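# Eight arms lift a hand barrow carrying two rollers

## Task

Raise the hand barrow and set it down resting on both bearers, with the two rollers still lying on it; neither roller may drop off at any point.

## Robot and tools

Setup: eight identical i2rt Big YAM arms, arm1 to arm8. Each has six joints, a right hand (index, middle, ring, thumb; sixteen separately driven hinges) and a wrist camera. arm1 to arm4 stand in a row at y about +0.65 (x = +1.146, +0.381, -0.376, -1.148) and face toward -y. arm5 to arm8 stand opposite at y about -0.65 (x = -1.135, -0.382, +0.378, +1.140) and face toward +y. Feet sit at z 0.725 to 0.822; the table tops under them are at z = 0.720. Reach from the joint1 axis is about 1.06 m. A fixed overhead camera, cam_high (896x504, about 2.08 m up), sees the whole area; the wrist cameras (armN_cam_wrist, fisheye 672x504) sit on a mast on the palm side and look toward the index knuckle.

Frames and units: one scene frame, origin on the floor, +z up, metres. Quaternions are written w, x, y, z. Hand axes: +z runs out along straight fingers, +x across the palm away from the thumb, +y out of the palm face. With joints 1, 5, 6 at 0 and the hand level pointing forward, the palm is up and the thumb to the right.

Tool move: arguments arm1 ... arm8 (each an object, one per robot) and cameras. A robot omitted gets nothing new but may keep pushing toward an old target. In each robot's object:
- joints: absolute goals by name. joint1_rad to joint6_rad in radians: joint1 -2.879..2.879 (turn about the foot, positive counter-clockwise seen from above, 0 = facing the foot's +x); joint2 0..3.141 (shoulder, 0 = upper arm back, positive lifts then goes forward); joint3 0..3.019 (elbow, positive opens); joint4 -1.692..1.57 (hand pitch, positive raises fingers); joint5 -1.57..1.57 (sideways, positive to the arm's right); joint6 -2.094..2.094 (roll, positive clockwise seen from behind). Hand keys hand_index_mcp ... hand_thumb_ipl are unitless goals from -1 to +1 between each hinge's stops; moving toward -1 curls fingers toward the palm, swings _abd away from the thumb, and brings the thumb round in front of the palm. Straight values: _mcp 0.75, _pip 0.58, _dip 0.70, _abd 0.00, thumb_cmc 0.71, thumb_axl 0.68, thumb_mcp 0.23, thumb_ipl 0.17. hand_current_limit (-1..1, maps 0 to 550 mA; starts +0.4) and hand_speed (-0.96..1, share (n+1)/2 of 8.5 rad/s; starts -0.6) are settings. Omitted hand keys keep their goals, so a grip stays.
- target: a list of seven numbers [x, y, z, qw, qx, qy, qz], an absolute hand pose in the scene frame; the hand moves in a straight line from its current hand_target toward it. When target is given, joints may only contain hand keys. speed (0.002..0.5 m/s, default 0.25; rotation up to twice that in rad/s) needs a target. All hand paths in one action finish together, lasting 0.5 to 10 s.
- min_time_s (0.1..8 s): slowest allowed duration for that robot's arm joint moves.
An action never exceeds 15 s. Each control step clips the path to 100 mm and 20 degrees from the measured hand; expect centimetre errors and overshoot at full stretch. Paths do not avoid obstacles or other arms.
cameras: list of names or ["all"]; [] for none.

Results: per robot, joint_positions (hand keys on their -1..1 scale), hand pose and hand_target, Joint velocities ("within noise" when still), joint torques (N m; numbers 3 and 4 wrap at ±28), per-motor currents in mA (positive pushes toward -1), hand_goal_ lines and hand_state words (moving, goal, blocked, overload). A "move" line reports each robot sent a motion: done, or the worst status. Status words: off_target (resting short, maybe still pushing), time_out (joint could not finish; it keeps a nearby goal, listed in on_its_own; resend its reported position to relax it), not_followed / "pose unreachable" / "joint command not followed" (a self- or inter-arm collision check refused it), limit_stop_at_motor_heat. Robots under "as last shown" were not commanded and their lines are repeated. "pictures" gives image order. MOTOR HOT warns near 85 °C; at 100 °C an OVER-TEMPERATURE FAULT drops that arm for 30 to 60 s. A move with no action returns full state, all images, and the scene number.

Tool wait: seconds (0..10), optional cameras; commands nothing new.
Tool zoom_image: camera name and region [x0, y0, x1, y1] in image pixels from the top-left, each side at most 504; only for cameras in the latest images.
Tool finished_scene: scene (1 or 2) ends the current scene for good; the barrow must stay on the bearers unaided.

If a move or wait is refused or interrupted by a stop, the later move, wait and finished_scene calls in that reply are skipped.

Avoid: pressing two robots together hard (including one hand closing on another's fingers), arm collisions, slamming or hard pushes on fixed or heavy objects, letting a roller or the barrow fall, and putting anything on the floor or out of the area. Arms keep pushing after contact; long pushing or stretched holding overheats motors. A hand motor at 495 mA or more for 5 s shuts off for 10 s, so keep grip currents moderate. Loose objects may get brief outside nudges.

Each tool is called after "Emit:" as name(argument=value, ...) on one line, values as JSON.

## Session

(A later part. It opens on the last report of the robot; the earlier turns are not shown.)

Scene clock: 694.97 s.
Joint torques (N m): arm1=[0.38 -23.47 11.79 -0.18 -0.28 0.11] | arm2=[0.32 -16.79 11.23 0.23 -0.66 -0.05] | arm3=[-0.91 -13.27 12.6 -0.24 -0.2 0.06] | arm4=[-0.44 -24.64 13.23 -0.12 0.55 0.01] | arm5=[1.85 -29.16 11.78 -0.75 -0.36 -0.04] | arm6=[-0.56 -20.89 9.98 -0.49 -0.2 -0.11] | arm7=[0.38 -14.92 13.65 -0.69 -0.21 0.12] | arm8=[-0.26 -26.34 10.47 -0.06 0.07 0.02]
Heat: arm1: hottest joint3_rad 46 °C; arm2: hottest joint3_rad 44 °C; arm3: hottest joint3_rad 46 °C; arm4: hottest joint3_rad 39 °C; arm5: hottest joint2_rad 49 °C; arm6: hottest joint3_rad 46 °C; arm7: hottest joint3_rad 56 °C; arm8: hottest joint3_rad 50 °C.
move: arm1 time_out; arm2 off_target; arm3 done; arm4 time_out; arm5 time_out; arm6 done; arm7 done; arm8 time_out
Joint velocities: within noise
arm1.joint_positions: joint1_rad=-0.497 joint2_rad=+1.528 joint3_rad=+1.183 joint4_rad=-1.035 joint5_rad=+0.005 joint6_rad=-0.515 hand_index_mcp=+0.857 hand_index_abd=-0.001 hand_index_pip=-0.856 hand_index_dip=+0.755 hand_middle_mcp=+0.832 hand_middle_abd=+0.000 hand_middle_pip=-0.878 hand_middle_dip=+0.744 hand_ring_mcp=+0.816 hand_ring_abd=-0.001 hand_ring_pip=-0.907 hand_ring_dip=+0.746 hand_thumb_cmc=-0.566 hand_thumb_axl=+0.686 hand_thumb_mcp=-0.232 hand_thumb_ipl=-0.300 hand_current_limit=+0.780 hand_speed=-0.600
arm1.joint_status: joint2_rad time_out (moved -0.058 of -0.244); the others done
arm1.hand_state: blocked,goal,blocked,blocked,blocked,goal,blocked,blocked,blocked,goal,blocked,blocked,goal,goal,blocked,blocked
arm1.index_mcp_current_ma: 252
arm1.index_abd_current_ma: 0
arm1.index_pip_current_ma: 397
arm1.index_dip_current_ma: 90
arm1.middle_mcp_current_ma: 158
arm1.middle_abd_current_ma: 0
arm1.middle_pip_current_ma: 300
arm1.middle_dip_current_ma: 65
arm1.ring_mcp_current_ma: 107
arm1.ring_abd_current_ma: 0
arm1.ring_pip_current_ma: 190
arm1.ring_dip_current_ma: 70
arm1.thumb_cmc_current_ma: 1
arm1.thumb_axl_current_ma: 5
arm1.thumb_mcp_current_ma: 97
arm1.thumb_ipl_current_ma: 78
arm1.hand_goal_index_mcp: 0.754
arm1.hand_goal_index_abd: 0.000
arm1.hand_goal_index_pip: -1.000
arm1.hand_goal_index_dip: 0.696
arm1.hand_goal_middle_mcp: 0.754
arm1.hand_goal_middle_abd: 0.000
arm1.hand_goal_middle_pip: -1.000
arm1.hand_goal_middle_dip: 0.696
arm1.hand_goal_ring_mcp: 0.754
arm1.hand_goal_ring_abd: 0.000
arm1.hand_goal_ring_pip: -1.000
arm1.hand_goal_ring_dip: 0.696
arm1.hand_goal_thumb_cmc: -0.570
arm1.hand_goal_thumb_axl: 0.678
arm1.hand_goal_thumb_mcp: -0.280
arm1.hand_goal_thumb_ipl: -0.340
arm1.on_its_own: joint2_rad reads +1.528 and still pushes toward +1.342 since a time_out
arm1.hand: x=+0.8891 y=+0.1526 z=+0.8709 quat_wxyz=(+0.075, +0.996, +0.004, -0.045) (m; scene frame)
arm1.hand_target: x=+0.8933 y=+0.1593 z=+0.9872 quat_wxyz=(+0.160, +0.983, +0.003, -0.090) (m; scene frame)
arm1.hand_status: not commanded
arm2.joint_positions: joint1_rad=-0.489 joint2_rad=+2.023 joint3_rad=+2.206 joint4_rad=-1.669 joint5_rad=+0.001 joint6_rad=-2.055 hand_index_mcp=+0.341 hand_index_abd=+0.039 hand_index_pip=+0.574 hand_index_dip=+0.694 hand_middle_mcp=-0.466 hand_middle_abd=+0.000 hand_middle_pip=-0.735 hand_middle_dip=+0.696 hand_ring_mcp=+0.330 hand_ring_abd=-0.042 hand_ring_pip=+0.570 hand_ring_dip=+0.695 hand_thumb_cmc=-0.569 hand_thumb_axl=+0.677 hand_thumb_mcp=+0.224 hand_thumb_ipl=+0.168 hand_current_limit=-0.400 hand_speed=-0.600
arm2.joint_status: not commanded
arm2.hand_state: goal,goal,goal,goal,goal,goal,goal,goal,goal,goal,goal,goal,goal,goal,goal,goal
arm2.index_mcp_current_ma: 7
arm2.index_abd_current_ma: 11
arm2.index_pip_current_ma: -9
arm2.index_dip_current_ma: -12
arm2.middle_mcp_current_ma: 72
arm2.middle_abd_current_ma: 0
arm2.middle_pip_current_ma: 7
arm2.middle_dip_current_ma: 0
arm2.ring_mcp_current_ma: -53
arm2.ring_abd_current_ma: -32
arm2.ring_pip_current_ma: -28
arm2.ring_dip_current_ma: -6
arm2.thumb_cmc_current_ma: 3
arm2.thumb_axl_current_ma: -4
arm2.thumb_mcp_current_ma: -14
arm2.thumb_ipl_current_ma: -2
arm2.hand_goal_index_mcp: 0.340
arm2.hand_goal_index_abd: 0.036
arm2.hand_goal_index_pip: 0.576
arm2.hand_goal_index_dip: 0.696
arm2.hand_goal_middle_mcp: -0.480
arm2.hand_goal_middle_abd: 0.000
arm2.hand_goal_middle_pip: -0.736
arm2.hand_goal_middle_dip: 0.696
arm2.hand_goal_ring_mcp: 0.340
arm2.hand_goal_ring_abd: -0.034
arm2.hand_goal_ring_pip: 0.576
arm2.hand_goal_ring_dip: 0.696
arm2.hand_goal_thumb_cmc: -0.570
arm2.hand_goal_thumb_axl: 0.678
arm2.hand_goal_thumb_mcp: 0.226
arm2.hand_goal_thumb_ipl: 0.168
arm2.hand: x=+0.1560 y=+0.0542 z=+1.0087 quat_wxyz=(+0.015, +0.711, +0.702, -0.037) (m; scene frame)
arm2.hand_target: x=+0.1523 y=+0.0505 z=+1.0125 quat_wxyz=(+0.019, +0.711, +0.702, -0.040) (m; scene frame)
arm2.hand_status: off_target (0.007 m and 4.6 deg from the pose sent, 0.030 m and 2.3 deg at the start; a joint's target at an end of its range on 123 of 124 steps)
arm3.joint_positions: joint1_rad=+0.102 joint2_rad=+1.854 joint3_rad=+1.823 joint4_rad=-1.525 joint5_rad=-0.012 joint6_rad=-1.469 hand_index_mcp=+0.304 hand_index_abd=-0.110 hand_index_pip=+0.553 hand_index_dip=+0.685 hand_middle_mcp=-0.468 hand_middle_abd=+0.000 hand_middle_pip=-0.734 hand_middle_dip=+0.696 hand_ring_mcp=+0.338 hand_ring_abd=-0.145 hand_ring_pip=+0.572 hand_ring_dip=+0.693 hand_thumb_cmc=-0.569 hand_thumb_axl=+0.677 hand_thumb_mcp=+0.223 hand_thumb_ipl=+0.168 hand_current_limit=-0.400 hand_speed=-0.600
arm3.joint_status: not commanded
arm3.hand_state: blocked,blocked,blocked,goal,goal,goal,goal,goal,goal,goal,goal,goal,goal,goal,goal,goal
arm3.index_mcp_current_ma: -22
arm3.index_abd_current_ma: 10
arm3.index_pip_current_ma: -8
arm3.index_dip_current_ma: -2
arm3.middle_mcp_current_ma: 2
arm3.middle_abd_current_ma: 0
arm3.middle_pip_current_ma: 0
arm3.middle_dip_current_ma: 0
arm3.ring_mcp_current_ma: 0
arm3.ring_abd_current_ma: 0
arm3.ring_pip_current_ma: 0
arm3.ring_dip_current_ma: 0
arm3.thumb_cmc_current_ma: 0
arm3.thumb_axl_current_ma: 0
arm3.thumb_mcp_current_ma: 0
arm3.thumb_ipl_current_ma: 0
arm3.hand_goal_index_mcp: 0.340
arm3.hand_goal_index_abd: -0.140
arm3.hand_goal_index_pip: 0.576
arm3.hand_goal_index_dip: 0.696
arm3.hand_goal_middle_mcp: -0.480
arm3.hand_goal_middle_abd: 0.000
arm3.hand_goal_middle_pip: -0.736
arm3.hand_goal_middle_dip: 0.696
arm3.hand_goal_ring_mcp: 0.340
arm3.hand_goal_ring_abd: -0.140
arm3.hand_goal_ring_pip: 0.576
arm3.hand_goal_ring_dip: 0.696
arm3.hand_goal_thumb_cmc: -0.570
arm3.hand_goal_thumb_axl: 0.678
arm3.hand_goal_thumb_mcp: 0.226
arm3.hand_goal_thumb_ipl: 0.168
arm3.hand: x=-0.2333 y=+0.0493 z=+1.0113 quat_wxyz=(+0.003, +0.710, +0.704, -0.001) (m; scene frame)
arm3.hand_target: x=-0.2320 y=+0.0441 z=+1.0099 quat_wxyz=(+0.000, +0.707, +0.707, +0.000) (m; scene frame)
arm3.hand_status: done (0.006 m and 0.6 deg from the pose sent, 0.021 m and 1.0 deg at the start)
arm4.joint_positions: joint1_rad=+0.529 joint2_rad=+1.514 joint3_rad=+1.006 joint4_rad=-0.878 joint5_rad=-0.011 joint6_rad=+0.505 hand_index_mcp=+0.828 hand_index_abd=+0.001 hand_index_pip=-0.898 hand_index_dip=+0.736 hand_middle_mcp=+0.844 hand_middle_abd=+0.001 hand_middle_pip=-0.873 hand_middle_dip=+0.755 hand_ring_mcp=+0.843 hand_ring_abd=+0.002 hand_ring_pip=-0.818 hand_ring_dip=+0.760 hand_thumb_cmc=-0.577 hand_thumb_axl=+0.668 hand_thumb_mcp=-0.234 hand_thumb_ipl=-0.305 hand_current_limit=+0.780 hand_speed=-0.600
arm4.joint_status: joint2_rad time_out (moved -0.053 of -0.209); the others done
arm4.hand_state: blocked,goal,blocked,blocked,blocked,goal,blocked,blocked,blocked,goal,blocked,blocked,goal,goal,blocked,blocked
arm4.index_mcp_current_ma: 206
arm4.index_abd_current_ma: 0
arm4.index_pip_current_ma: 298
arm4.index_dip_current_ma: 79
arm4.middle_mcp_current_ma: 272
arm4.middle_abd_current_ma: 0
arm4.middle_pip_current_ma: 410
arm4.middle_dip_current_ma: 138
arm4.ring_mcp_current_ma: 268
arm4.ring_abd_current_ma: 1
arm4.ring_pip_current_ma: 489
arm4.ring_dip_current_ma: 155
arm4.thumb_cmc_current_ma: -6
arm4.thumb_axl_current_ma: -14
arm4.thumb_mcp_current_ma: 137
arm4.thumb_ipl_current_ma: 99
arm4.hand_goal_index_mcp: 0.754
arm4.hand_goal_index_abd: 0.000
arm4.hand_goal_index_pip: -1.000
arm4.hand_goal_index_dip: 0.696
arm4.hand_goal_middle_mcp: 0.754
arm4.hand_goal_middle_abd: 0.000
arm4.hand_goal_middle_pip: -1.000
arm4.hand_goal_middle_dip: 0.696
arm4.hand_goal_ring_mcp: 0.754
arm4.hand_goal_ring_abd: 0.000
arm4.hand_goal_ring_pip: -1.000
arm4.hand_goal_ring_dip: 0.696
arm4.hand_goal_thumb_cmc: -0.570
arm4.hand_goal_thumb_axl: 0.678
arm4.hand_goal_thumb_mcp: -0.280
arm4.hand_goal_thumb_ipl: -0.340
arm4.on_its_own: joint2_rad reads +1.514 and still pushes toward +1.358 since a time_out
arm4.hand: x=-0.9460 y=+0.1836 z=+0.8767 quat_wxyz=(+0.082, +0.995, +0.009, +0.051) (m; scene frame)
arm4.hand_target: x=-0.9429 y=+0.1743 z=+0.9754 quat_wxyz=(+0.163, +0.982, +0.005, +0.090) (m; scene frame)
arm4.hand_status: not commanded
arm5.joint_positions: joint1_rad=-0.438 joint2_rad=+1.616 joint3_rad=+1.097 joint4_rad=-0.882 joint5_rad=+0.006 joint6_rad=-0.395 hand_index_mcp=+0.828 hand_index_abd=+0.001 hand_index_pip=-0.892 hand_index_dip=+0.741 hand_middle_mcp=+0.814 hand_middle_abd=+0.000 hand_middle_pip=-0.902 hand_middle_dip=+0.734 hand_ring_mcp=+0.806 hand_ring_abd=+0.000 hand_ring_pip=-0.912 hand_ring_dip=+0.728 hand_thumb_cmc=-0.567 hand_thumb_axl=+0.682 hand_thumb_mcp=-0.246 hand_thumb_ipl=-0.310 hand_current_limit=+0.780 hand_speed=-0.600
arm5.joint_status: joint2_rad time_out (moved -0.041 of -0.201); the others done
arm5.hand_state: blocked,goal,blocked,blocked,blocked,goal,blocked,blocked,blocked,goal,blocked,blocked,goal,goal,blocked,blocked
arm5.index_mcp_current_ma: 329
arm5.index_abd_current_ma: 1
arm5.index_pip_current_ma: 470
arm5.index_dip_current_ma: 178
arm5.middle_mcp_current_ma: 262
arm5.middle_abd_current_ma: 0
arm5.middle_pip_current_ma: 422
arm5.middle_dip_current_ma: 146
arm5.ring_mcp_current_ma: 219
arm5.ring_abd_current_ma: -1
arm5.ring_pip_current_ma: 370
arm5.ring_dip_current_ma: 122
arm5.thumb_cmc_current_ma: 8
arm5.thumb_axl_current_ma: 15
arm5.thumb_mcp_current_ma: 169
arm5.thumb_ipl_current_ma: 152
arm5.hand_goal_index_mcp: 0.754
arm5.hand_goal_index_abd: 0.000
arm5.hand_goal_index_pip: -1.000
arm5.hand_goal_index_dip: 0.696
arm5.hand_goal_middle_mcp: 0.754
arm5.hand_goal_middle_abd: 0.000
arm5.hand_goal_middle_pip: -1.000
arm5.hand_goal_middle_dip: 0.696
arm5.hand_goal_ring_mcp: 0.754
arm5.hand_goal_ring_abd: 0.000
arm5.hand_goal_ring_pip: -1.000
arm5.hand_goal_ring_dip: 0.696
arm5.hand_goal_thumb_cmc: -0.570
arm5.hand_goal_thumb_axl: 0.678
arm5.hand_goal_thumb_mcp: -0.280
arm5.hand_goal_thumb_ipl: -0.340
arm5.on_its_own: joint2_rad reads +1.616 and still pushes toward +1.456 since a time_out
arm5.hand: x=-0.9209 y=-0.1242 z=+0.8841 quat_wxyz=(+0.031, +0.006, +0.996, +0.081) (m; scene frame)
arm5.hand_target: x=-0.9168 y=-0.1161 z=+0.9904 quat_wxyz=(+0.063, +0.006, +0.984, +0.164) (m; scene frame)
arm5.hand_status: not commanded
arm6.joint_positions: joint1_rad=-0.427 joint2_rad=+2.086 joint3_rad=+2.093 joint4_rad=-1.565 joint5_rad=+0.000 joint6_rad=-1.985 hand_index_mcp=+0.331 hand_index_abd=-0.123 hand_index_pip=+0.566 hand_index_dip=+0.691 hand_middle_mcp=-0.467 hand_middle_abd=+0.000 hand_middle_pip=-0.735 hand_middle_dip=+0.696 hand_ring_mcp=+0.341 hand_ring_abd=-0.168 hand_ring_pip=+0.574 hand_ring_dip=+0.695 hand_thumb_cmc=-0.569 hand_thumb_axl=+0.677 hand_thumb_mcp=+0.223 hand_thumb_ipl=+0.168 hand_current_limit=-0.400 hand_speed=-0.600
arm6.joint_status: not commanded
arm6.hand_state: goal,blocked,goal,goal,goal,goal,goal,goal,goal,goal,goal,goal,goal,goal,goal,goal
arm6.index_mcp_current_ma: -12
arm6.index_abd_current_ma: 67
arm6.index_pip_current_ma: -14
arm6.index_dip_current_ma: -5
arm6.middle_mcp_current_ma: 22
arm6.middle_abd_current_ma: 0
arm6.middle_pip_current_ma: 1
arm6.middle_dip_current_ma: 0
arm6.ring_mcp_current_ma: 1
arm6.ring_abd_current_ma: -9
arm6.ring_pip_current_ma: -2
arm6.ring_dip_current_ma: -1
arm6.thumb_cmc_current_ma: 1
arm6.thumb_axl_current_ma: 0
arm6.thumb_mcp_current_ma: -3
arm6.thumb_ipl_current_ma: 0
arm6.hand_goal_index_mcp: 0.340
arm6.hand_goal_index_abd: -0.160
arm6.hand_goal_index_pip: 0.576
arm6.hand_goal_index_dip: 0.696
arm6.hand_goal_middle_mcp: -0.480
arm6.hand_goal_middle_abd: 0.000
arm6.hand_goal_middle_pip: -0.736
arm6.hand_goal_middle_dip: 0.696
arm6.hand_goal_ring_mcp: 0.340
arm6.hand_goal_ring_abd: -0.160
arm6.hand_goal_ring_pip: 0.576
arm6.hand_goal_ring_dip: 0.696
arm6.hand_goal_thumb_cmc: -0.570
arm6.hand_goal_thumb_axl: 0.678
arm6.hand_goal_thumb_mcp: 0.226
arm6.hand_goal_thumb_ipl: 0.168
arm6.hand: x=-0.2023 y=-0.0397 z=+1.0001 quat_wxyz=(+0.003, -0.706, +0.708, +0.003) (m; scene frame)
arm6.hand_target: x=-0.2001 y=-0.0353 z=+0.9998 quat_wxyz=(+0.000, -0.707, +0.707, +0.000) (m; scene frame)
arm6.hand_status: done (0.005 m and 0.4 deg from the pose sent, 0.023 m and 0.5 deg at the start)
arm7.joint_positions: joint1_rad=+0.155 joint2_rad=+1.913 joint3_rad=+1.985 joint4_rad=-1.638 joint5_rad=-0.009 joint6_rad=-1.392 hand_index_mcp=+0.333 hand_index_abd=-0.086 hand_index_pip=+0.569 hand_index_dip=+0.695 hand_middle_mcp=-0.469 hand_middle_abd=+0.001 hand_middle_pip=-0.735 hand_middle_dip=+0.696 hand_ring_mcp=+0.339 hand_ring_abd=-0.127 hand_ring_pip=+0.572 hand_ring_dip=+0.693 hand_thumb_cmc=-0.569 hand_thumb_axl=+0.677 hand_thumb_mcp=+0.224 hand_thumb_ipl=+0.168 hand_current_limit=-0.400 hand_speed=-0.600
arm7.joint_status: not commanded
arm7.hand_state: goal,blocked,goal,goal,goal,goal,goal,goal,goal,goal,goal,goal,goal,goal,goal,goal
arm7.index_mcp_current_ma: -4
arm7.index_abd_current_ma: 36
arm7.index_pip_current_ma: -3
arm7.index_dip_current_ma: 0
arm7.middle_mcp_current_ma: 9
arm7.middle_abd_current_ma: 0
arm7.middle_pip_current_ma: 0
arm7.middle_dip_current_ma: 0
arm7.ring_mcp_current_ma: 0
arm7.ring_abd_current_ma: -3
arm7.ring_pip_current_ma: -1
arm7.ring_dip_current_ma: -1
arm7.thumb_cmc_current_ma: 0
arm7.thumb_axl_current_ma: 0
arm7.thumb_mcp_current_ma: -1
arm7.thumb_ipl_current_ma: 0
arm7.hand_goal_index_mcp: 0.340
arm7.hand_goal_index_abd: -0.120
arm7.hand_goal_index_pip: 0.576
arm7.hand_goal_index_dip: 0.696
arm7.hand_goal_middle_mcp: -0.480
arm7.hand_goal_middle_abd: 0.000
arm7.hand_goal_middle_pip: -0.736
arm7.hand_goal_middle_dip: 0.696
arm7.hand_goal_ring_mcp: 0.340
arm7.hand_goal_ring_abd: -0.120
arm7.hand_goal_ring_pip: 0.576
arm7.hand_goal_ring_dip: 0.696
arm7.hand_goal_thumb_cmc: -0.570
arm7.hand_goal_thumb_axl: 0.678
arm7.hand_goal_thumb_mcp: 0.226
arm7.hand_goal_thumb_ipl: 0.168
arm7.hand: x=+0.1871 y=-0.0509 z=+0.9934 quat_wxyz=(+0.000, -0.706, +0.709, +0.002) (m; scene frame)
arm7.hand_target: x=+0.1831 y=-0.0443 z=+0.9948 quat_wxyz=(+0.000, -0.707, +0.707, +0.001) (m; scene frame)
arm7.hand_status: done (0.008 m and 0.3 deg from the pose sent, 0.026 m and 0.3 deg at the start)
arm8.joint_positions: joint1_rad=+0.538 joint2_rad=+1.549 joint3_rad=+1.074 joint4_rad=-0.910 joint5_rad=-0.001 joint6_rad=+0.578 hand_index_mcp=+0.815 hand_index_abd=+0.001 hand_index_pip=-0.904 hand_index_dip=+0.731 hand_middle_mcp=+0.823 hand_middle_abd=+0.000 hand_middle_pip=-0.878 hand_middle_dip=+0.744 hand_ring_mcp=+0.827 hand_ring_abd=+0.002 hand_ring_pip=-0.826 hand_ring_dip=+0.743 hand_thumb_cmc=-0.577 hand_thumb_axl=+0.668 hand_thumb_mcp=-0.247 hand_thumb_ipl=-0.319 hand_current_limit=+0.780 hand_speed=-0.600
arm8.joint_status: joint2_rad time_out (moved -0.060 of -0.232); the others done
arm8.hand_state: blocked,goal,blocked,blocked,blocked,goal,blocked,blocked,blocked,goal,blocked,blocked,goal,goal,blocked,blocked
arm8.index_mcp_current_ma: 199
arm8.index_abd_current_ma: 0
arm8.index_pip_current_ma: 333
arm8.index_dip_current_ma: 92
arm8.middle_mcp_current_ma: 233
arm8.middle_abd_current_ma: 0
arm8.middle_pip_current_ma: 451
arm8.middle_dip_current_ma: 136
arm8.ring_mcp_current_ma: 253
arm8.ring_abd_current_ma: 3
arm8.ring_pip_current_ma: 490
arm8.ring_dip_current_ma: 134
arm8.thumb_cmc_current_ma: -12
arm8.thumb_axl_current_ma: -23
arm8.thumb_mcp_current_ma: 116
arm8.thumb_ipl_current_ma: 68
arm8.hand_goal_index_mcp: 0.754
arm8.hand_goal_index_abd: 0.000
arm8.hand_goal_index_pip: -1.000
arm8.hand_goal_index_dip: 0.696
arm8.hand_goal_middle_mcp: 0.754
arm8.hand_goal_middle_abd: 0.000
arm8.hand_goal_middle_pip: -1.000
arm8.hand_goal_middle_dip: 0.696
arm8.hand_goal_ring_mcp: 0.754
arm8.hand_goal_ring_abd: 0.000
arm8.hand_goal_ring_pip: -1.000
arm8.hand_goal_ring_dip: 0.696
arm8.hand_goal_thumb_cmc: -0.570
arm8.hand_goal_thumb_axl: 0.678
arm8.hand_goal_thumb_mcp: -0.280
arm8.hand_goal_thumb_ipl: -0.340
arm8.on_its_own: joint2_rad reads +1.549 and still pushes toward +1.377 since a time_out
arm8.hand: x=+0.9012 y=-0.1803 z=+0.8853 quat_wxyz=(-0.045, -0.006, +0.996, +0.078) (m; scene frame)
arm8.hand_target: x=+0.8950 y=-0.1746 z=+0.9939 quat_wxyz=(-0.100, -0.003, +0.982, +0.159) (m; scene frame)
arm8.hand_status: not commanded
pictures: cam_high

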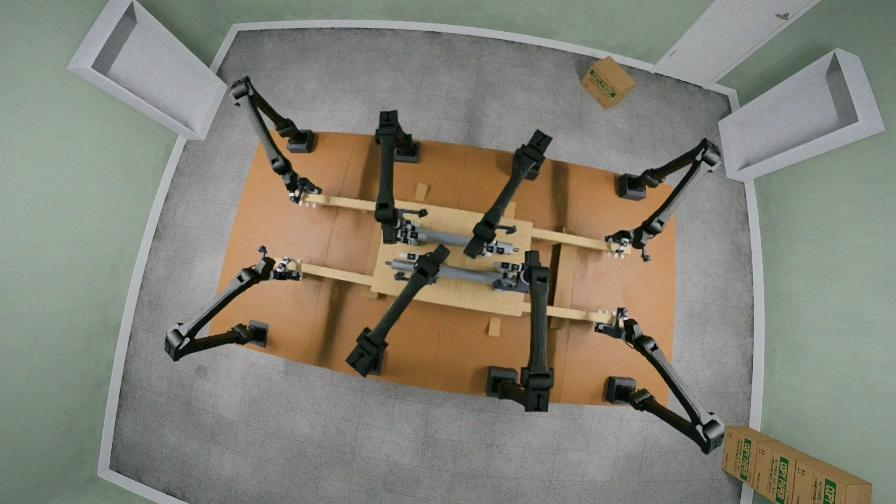

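Emit:
move(arm1={"joints":{"joint1_rad":-0.6835,"joint2_rad":1.489,"joint3_rad":1.426,"joint4_rad":-1.101,"joint5_rad":0,"joint6_rad":-0.7005},"min_time_s":7}, arm8={"joints":{"joint1_rad":0.717,"joint2_rad":1.538,"joint3_rad":1.352,"joint4_rad":-0.98,"joint5_rad":0,"joint6_rad":0.765},"min_time_s":7}, arm4={"joints":{"joint1_rad":0.277,"joint2_rad":1.254,"joint3_rad":0.93,"joint4_rad":-0.896,"joint5_rad":0,"joint6_rad":0.26},"min_time_s":7}, arm5={"joints":{"joint1_rad":-0.196,"joint2_rad":1.385,"joint3_rad":1.043,"joint4_rad":-0.889,"joint5_rad":0,"joint6_rad":-0.153},"min_time_s":7}, arm7={"target":[0.135,-0.046,0.995,0,-0.7071,0.7071,0],"speed":0.0075}, cameras=["cam_high"])

Emit:
zoom_image(camera="cam_high", region=[370, 180, 560, 330])

Emit:
zoom_image(camera="cam_high", region=[270, 170, 430, 310])

Emit:
zoom_image(camera="cam_high", region=[510, 200, 670, 340])

Scene clock: 770.73 s.
Joint torques (N m): arm1=[-2.14 -21.19 18.92 -0.77 -0.08 -0.11] | arm2=[0.73 -16.97 10.89 0.23 -0.53 -0.05] | arm3=[0.73 -12.63 11.22 0.21 -1.31 0.07] | arm4=[-3.72 -21.77 12.49 0.23 1.44 0.38] | arm5=[5.13 -26.99 10.82 -0.65 -0.95 0.03] | arm6=[-1.08 -20.89 9.83 0.36 0.16 -0.18] | arm7=[0.32 -15.03 13.76 -0.66 0 0.15] | arm8=[2.84 -24.29 15.34 -0.5 -0.15 0.31]
Heat: arm1: hottest joint3_rad 54 °C; arm2: hottest joint3_rad 44 °C; arm3: hottest joint3_rad 46 °C; arm4: hottest joint3_rad 41 °C; arm5: hottest joint3_rad 48 °C; arm6: hottest joint3_rad 48 °C; arm7: hottest joint3_rad 57 °C; arm8: hottest joint3_rad 54 °C.
move: arm1 time_out; arm4 time_out; arm5 time_out; arm7 moving; arm8 time_out
Joint velocities: within noise
arm1.joint_positions: joint1_rad=-0.647 joint2_rad=+1.623 joint3_rad=+1.301 joint4_rad=-1.060 joint5_rad=-0.001 joint6_rad=-0.682 hand_index_mcp=+0.863 hand_index_abd=-0.015 hand_index_pip=-0.848 hand_index_dip=+0.759 hand_middle_mcp=+0.832 hand_middle_abd=-0.001 hand_middle_pip=-0.870 hand_middle_dip=+0.753 hand_ring_mcp=+0.817 hand_ring_abd=-0.001 hand_ring_pip=-0.907 hand_ring_dip=+0.751 hand_thumb_cmc=-0.559 hand_thumb_axl=+0.696 hand_thumb_mcp=-0.216 hand_thumb_ipl=-0.298 hand_current_limit=+0.780 hand_speed=-0.600
arm1.joint_status: joint3_rad time_out (moved +0.118 of +0.243); the others done
arm1.hand_state: blocked,goal,blocked,blocked,blocked,goal,blocked,blocked,blocked,goal,blocked,blocked,goal,goal,blocked,blocked
arm1.index_mcp_current_ma: 278
arm1.index_abd_current_ma: -7
arm1.index_pip_current_ma: 434
arm1.index_dip_current_ma: 101
arm1.middle_mcp_current_ma: 158
arm1.middle_abd_current_ma: 0
arm1.middle_pip_current_ma: 333
arm1.middle_dip_current_ma: 86
arm1.ring_mcp_current_ma: 112
arm1.ring_abd_current_ma: 0
arm1.ring_pip_current_ma: 191
arm1.ring_dip_current_ma: 81
arm1.thumb_cmc_current_ma: 6
arm1.thumb_axl_current_ma: 18
arm1.thumb_mcp_current_ma: 156
arm1.thumb_ipl_current_ma: 83
arm1.hand_goal_index_mcp: 0.754
arm1.hand_goal_index_abd: 0.000
arm1.hand_goal_index_pip: -1.000
arm1.hand_goal_index_dip: 0.696
arm1.hand_goal_middle_mcp: 0.754
arm1.hand_goal_middle_abd: 0.000
arm1.hand_goal_middle_pip: -1.000
arm1.hand_goal_middle_dip: 0.696
arm1.hand_goal_ring_mcp: 0.754
arm1.hand_goal_ring_abd: 0.000
arm1.hand_goal_ring_pip: -1.000
arm1.hand_goal_ring_dip: 0.696
arm1.hand_goal_thumb_cmc: -0.570
arm1.hand_goal_thumb_axl: 0.678
arm1.hand_goal_thumb_mcp: -0.280
arm1.hand_goal_thumb_ipl: -0.340
arm1.on_its_own: joint3_rad reads +1.301 and still pushes toward +1.414 since a time_out
arm1.hand: x=+0.8081 y=+0.1606 z=+0.8709 quat_wxyz=(+0.067, +0.996, +0.013, -0.054) (m; scene frame)
arm1.hand_target: x=+0.7833 y=+0.1621 z=+1.0012 quat_wxyz=(+0.143, +0.982, +0.004, -0.122) (m; scene frame)
arm1.hand_status: not commanded
arm2, arm3, arm6: as last shown
arm2.joint_positions: joint1_rad=-0.495 joint2_rad=+2.018 joint3_rad=+2.211 joint4_rad=-1.669 joint5_rad=-0.001 joint6_rad=-2.056 hand_index_mcp=+0.342 hand_index_abd=+0.039 hand_index_pip=+0.574 hand_index_dip=+0.694 hand_middle_mcp=-0.466 hand_middle_abd=+0.000 hand_middle_pip=-0.735 hand_middle_dip=+0.696 hand_ring_mcp=+0.345 hand_ring_abd=-0.038 hand_ring_pip=+0.579 hand_ring_dip=+0.697 hand_thumb_cmc=-0.569 hand_thumb_axl=+0.677 hand_thumb_mcp=+0.224 hand_thumb_ipl=+0.168 hand_current_limit=-0.400 hand_speed=-0.600
arm2.index_mcp_current_ma: 8
arm2.index_pip_current_ma: -8
arm2.ring_mcp_current_ma: 28
arm2.ring_abd_current_ma: -19
arm2.ring_pip_current_ma: 13
arm2.ring_dip_current_ma: 7
arm2.hand: x=+0.1523 y=+0.0554 z=+1.0132 quat_wxyz=(+0.016, +0.712, +0.700, -0.041) (m; scene frame)
arm2.hand_target: x=+0.1523 y=+0.0506 z=+1.0124 quat_wxyz=(+0.019, +0.711, +0.702, -0.040) (m; scene frame)
arm3.joint_positions: joint1_rad=+0.079 joint2_rad=+1.846 joint3_rad=+1.839 joint4_rad=-1.536 joint5_rad=+0.012 joint6_rad=-1.469 hand_index_mcp=+0.358 hand_index_abd=-0.140 hand_index_pip=+0.588 hand_index_dip=+0.702 hand_middle_mcp=-0.468 hand_middle_abd=+0.000 hand_middle_pip=-0.734 hand_middle_dip=+0.696 hand_ring_mcp=+0.356 hand_ring_abd=-0.168 hand_ring_pip=+0.582 hand_ring_dip=+0.695 hand_thumb_cmc=-0.569 hand_thumb_axl=+0.677 hand_thumb_mcp=+0.223 hand_thumb_ipl=+0.168 hand_current_limit=-0.400 hand_speed=-0.600
arm3.hand_state: goal,goal,goal,goal,goal,goal,goal,goal,goal,blocked,goal,goal,goal,goal,goal,goal
arm3.index_mcp_current_ma: 6
arm3.index_abd_current_ma: 0
arm3.index_pip_current_ma: 2
arm3.index_dip_current_ma: 1
arm3.ring_mcp_current_ma: 5
arm3.ring_abd_current_ma: -9
arm3.ring_pip_current_ma: 1
arm3.on_its_own: hand_index_abd moved -0.030 to your old target -0.140
arm3.hand: x=-0.2517 y=+0.0452 z=+1.0200 quat_wxyz=(+0.000, +0.718, +0.695, -0.015) (m; scene frame)
arm3.hand_target: x=-0.2320 y=+0.0442 z=+1.0098 quat_wxyz=(+0.000, +0.707, +0.707, +0.000) (m; scene frame)
arm4.joint_positions: joint1_rad=+0.319 joint2_rad=+1.396 joint3_rad=+0.889 joint4_rad=-0.878 joint5_rad=-0.035 joint6_rad=+0.219 hand_index_mcp=+0.833 hand_index_abd=+0.002 hand_index_pip=-0.892 hand_index_dip=+0.738 hand_middle_mcp=+0.850 hand_middle_abd=+0.001 hand_middle_pip=-0.865 hand_middle_dip=+0.762 hand_ring_mcp=+0.845 hand_ring_abd=+0.003 hand_ring_pip=-0.806 hand_ring_dip=+0.761 hand_thumb_cmc=-0.577 hand_thumb_axl=+0.666 hand_thumb_mcp=-0.232 hand_thumb_ipl=-0.304 hand_current_limit=+0.780 hand_speed=-0.600
arm4.joint_status: joint2_rad time_out (moved -0.118 of -0.260); joint5_rad time_out (moved -0.024 of +0.011); joint6_rad time_out (moved -0.286 of -0.245); the others done
arm4.hand_state: blocked,goal,blocked,blocked,blocked,goal,blocked,blocked,blocked,goal,blocked,blocked,goal,goal,blocked,blocked
arm4.index_mcp_current_ma: 227
arm4.index_abd_current_ma: 1
arm4.index_pip_current_ma: 325
arm4.index_dip_current_ma: 84
arm4.middle_mcp_current_ma: 299
arm4.middle_abd_current_ma: 0
arm4.middle_pip_current_ma: 447
arm4.middle_dip_current_ma: 163
arm4.ring_mcp_current_ma: 277
arm4.ring_abd_current_ma: 2
arm4.ring_pip_current_ma: 490
arm4.ring_dip_current_ma: 158
arm4.thumb_cmc_current_ma: -6
arm4.thumb_axl_current_ma: -17
arm4.thumb_mcp_current_ma: 145
arm4.thumb_ipl_current_ma: 101
arm4.hand_goal_index_mcp: 0.754
arm4.hand_goal_index_abd: 0.000
arm4.hand_goal_index_pip: -1.000
arm4.hand_goal_index_dip: 0.696
arm4.hand_goal_middle_mcp: 0.754
arm4.hand_goal_middle_abd: 0.000
arm4.hand_goal_middle_pip: -1.000
arm4.hand_goal_middle_dip: 0.696
arm4.hand_goal_ring_mcp: 0.754
arm4.hand_goal_ring_abd: 0.000
arm4.hand_goal_ring_pip: -1.000
arm4.hand_goal_ring_dip: 0.696
arm4.hand_goal_thumb_cmc: -0.570
arm4.hand_goal_thumb_axl: 0.678
arm4.hand_goal_thumb_mcp: -0.280
arm4.hand_goal_thumb_ipl: -0.340
arm4.on_its_own: joint2_rad reads +1.396 and still pushes toward +1.254 since a time_out; joint5_rad reads -0.035 and still pushes toward +0.000 since a time_out; joint6_rad reads +0.219 and still pushes toward +0.260 since a time_out
arm4.hand: x=-1.0344 y=+0.1882 z=+0.8819 quat_wxyz=(+0.090, +0.994, +0.048, +0.042) (m; scene frame)
arm4.hand_target: x=-1.0614 y=+0.1747 z=+0.9663 quat_wxyz=(+0.173, +0.984, +0.005, +0.046) (m; scene frame)
arm4.hand_status: not commanded
arm5.joint_positions: joint1_rad=-0.245 joint2_rad=+1.536 joint3_rad=+1.012 joint4_rad=-0.865 joint5_rad=+0.025 joint6_rad=-0.161 hand_index_mcp=+0.828 hand_index_abd=+0.000 hand_index_pip=-0.885 hand_index_dip=+0.745 hand_middle_mcp=+0.816 hand_middle_abd=-0.002 hand_middle_pip=-0.902 hand_middle_dip=+0.734 hand_ring_mcp=+0.808 hand_ring_abd=+0.000 hand_ring_pip=-0.917 hand_ring_dip=+0.723 hand_thumb_cmc=-0.563 hand_thumb_axl=+0.688 hand_thumb_mcp=-0.233 hand_thumb_ipl=-0.299 hand_current_limit=+0.780 hand_speed=-0.600
arm5.joint_status: joint1_rad time_out (moved +0.193 of +0.242); joint2_rad time_out (moved -0.080 of -0.231); the others done
arm5.hand_state: blocked,goal,blocked,blocked,blocked,goal,blocked,blocked,blocked,goal,blocked,blocked,goal,goal,blocked,blocked
arm5.index_mcp_current_ma: 329
arm5.index_abd_current_ma: 0
arm5.index_pip_current_ma: 490
arm5.index_dip_current_ma: 195
arm5.middle_mcp_current_ma: 269
arm5.middle_abd_current_ma: -4
arm5.middle_pip_current_ma: 422
arm5.middle_dip_current_ma: 146
arm5.ring_mcp_current_ma: 229
arm5.ring_abd_current_ma: -1
arm5.ring_pip_current_ma: 346
arm5.ring_dip_current_ma: 99
arm5.thumb_cmc_current_ma: 21
arm5.thumb_axl_current_ma: 39
arm5.thumb_mcp_current_ma: 249
arm5.thumb_ipl_current_ma: 218
arm5.hand_goal_index_mcp: 0.754
arm5.hand_goal_index_abd: 0.000
arm5.hand_goal_index_pip: -1.000
arm5.hand_goal_index_dip: 0.696
arm5.hand_goal_middle_mcp: 0.754
arm5.hand_goal_middle_abd: 0.000
arm5.hand_goal_middle_pip: -1.000
arm5.hand_goal_middle_dip: 0.696
arm5.hand_goal_ring_mcp: 0.754
arm5.hand_goal_ring_abd: 0.000
arm5.hand_goal_ring_pip: -1.000
arm5.hand_goal_ring_dip: 0.696
arm5.hand_goal_thumb_cmc: -0.570
arm5.hand_goal_thumb_axl: 0.678
arm5.hand_goal_thumb_mcp: -0.280
arm5.hand_goal_thumb_ipl: -0.340
arm5.on_its_own: joint1_rad reads -0.245 and still pushes toward -0.196 since a time_out; joint2_rad reads +1.536 and still pushes toward +1.385 since a time_out
arm5.hand: x=-1.0080 y=-0.1259 z=+0.8906 quat_wxyz=(+0.024, +0.027, +0.995, +0.091) (m; scene frame)
arm5.hand_target: x=-1.0354 y=-0.1150 z=+0.9813 quat_wxyz=(+0.021, +0.006, +0.985, +0.171) (m; scene frame)
arm5.hand_status: not commanded
arm6.joint_positions: joint1_rad=-0.423 joint2_rad=+2.086 joint3_rad=+2.094 joint4_rad=-1.591 joint5_rad=-0.012 joint6_rad=-1.977 hand_index_mcp=+0.316 hand_index_abd=-0.116 hand_index_pip=+0.559 hand_index_dip=+0.689 hand_middle_mcp=-0.467 hand_middle_abd=+0.000 hand_middle_pip=-0.735 hand_middle_dip=+0.696 hand_ring_mcp=+0.328 hand_ring_abd=-0.162 hand_ring_pip=+0.574 hand_ring_dip=+0.695 hand_thumb_cmc=-0.569 hand_thumb_axl=+0.677 hand_thumb_mcp=+0.223 hand_thumb_ipl=+0.168 hand_current_limit=-0.400 hand_speed=-0.600
arm6.hand_state: blocked,blocked,goal,goal,goal,goal,goal,goal,goal,goal,goal,goal,goal,goal,goal,goal
arm6.index_mcp_current_ma: -49
arm6.index_abd_current_ma: 88
arm6.index_pip_current_ma: -27
arm6.index_dip_current_ma: -9
arm6.ring_mcp_current_ma: -20
arm6.ring_abd_current_ma: -1
arm6.ring_pip_current_ma: -1
arm6.hand: x=-0.2092 y=-0.0431 z=+1.0020 quat_wxyz=(-0.011, -0.705, +0.709, +0.003) (m; scene frame)
arm6.hand_target: x=-0.2000 y=-0.0352 z=+0.9998 quat_wxyz=(+0.000, -0.707, +0.707, +0.000) (m; scene frame)
arm7.joint_positions: joint1_rad=+0.232 joint2_rad=+1.937 joint3_rad=+2.027 joint4_rad=-1.652 joint5_rad=-0.014 joint6_rad=-1.316 hand_index_mcp=+0.329 hand_index_abd=-0.086 hand_index_pip=+0.568 hand_index_dip=+0.694 hand_middle_mcp=-0.469 hand_middle_abd=+0.001 hand_middle_pip=-0.735 hand_middle_dip=+0.696 hand_ring_mcp=+0.326 hand_ring_abd=-0.128 hand_ring_pip=+0.567 hand_ring_dip=+0.693 hand_thumb_cmc=-0.569 hand_thumb_axl=+0.677 hand_thumb_mcp=+0.224 hand_thumb_ipl=+0.168 hand_current_limit=-0.400 hand_speed=-0.600
arm7.joint_status: not commanded
arm7.hand_state: goal,blocked,goal,goal,goal,goal,goal,goal,goal,goal,goal,goal,goal,goal,goal,goal
arm7.index_mcp_current_ma: -9
arm7.index_abd_current_ma: 36
arm7.index_pip_current_ma: -5
arm7.index_dip_current_ma: -1
arm7.middle_mcp_current_ma: 9
arm7.middle_abd_current_ma: 0
arm7.middle_pip_current_ma: 0
arm7.middle_dip_current_ma: 0
arm7.ring_mcp_current_ma: -12
arm7.ring_abd_current_ma: -4
arm7.ring_pip_current_ma: -5
arm7.ring_dip_current_ma: -1
arm7.thumb_cmc_current_ma: 0
arm7.thumb_axl_current_ma: 0
arm7.thumb_mcp_current_ma: -1
arm7.thumb_ipl_current_ma: 0
arm7.hand_goal_index_mcp: 0.340
arm7.hand_goal_index_abd: -0.120
arm7.hand_goal_index_pip: 0.576
arm7.hand_goal_index_dip: 0.696
arm7.hand_goal_middle_mcp: -0.480
arm7.hand_goal_middle_abd: 0.000
arm7.hand_goal_middle_pip: -0.736
arm7.hand_goal_middle_dip: 0.696
arm7.hand_goal_ring_mcp: 0.340
arm7.hand_goal_ring_abd: -0.120
arm7.hand_goal_ring_pip: 0.576
arm7.hand_goal_ring_dip: 0.696
arm7.hand_goal_thumb_cmc: -0.570
arm7.hand_goal_thumb_axl: 0.678
arm7.hand_goal_thumb_mcp: 0.226
arm7.hand_goal_thumb_ipl: 0.168
arm7.hand: x=+0.1395 y=-0.0529 z=+0.9956 quat_wxyz=(-0.001, -0.706, +0.708, +0.005) (m; scene frame)
arm7.hand_target: x=+0.1350 y=-0.0464 z=+0.9949 quat_wxyz=(+0.000, -0.707, +0.707, +0.001) (m; scene frame)
arm7.hand_status: moving (0.008 m and 0.6 deg from the pose sent, 0.052 m and 0.3 deg at the start)
arm8.joint_positions: joint1_rad=+0.675 joint2_rad=+1.662 joint3_rad=+1.232 joint4_rad=-0.945 joint5_rad=+0.006 joint6_rad=+0.726 hand_index_mcp=+0.815 hand_index_abd=+0.001 hand_index_pip=-0.904 hand_index_dip=+0.731 hand_middle_mcp=+0.823 hand_middle_abd=+0.003 hand_middle_pip=-0.867 hand_middle_dip=+0.748 hand_ring_mcp=+0.832 hand_ring_abd=+0.009 hand_ring_pip=-0.808 hand_ring_dip=+0.743 hand_thumb_cmc=-0.578 hand_thumb_axl=+0.667 hand_thumb_mcp=-0.241 hand_thumb_ipl=-0.314 hand_current_limit=+0.780 hand_speed=-0.600
arm8.joint_status: joint3_rad time_out (moved +0.158 of +0.278); joint6_rad time_out (moved +0.148 of +0.187); the others done
arm8.hand_state: blocked,goal,blocked,blocked,blocked,goal,blocked,blocked,blocked,goal,blocked,blocked,goal,goal,blocked,blocked
arm8.index_mcp_current_ma: 199
arm8.index_abd_current_ma: 0
arm8.index_pip_current_ma: 333
arm8.index_dip_current_ma: 92
arm8.middle_mcp_current_ma: 233
arm8.middle_abd_current_ma: 3
arm8.middle_pip_current_ma: 490
arm8.middle_dip_current_ma: 153
arm8.ring_mcp_current_ma: 274
arm8.ring_abd_current_ma: 12
arm8.ring_pip_current_ma: 490
arm8.ring_dip_current_ma: 134
arm8.thumb_cmc_current_ma: -15
arm8.thumb_axl_current_ma: -27
arm8.thumb_mcp_current_ma: 146
arm8.thumb_ipl_current_ma: 89
arm8.hand_goal_index_mcp: 0.754
arm8.hand_goal_index_abd: 0.000
arm8.hand_goal_index_pip: -1.000
arm8.hand_goal_index_dip: 0.696
arm8.hand_goal_middle_mcp: 0.754
arm8.hand_goal_middle_abd: 0.000
arm8.hand_goal_middle_pip: -1.000
arm8.hand_goal_middle_dip: 0.696
arm8.hand_goal_ring_mcp: 0.754
arm8.hand_goal_ring_abd: 0.000
arm8.hand_goal_ring_pip: -1.000
arm8.hand_goal_ring_dip: 0.696
arm8.hand_goal_thumb_cmc: -0.570
arm8.hand_goal_thumb_axl: 0.678
arm8.hand_goal_thumb_mcp: -0.280
arm8.hand_goal_thumb_ipl: -0.340
arm8.on_its_own: joint3_rad reads +1.232 and still pushes toward +1.345 since a time_out; joint6_rad reads +0.726 and still pushes toward +0.765 since a time_out
arm8.hand: x=+0.8178 y=-0.1794 z=+0.8902 quat_wxyz=(-0.056, +0.000, +0.996, +0.076) (m; scene frame)
arm8.hand_target: x=+0.7809 y=-0.1765 z=+1.0078 quat_wxyz=(-0.131, -0.003, +0.981, +0.143) (m; scene frame)
arm8.hand_status: not commanded
pictures: cam_high

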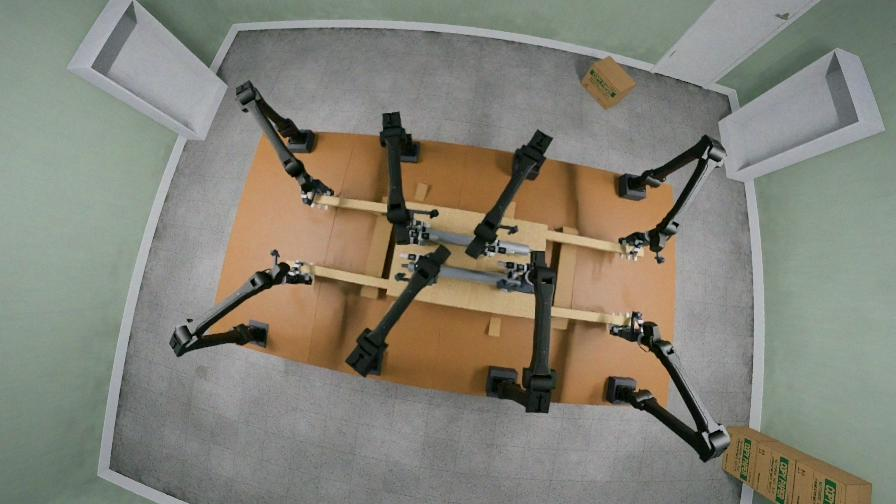

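Scaled by 2.653 from the camera's 896x504 image, which has a finer 1280x720 frame.

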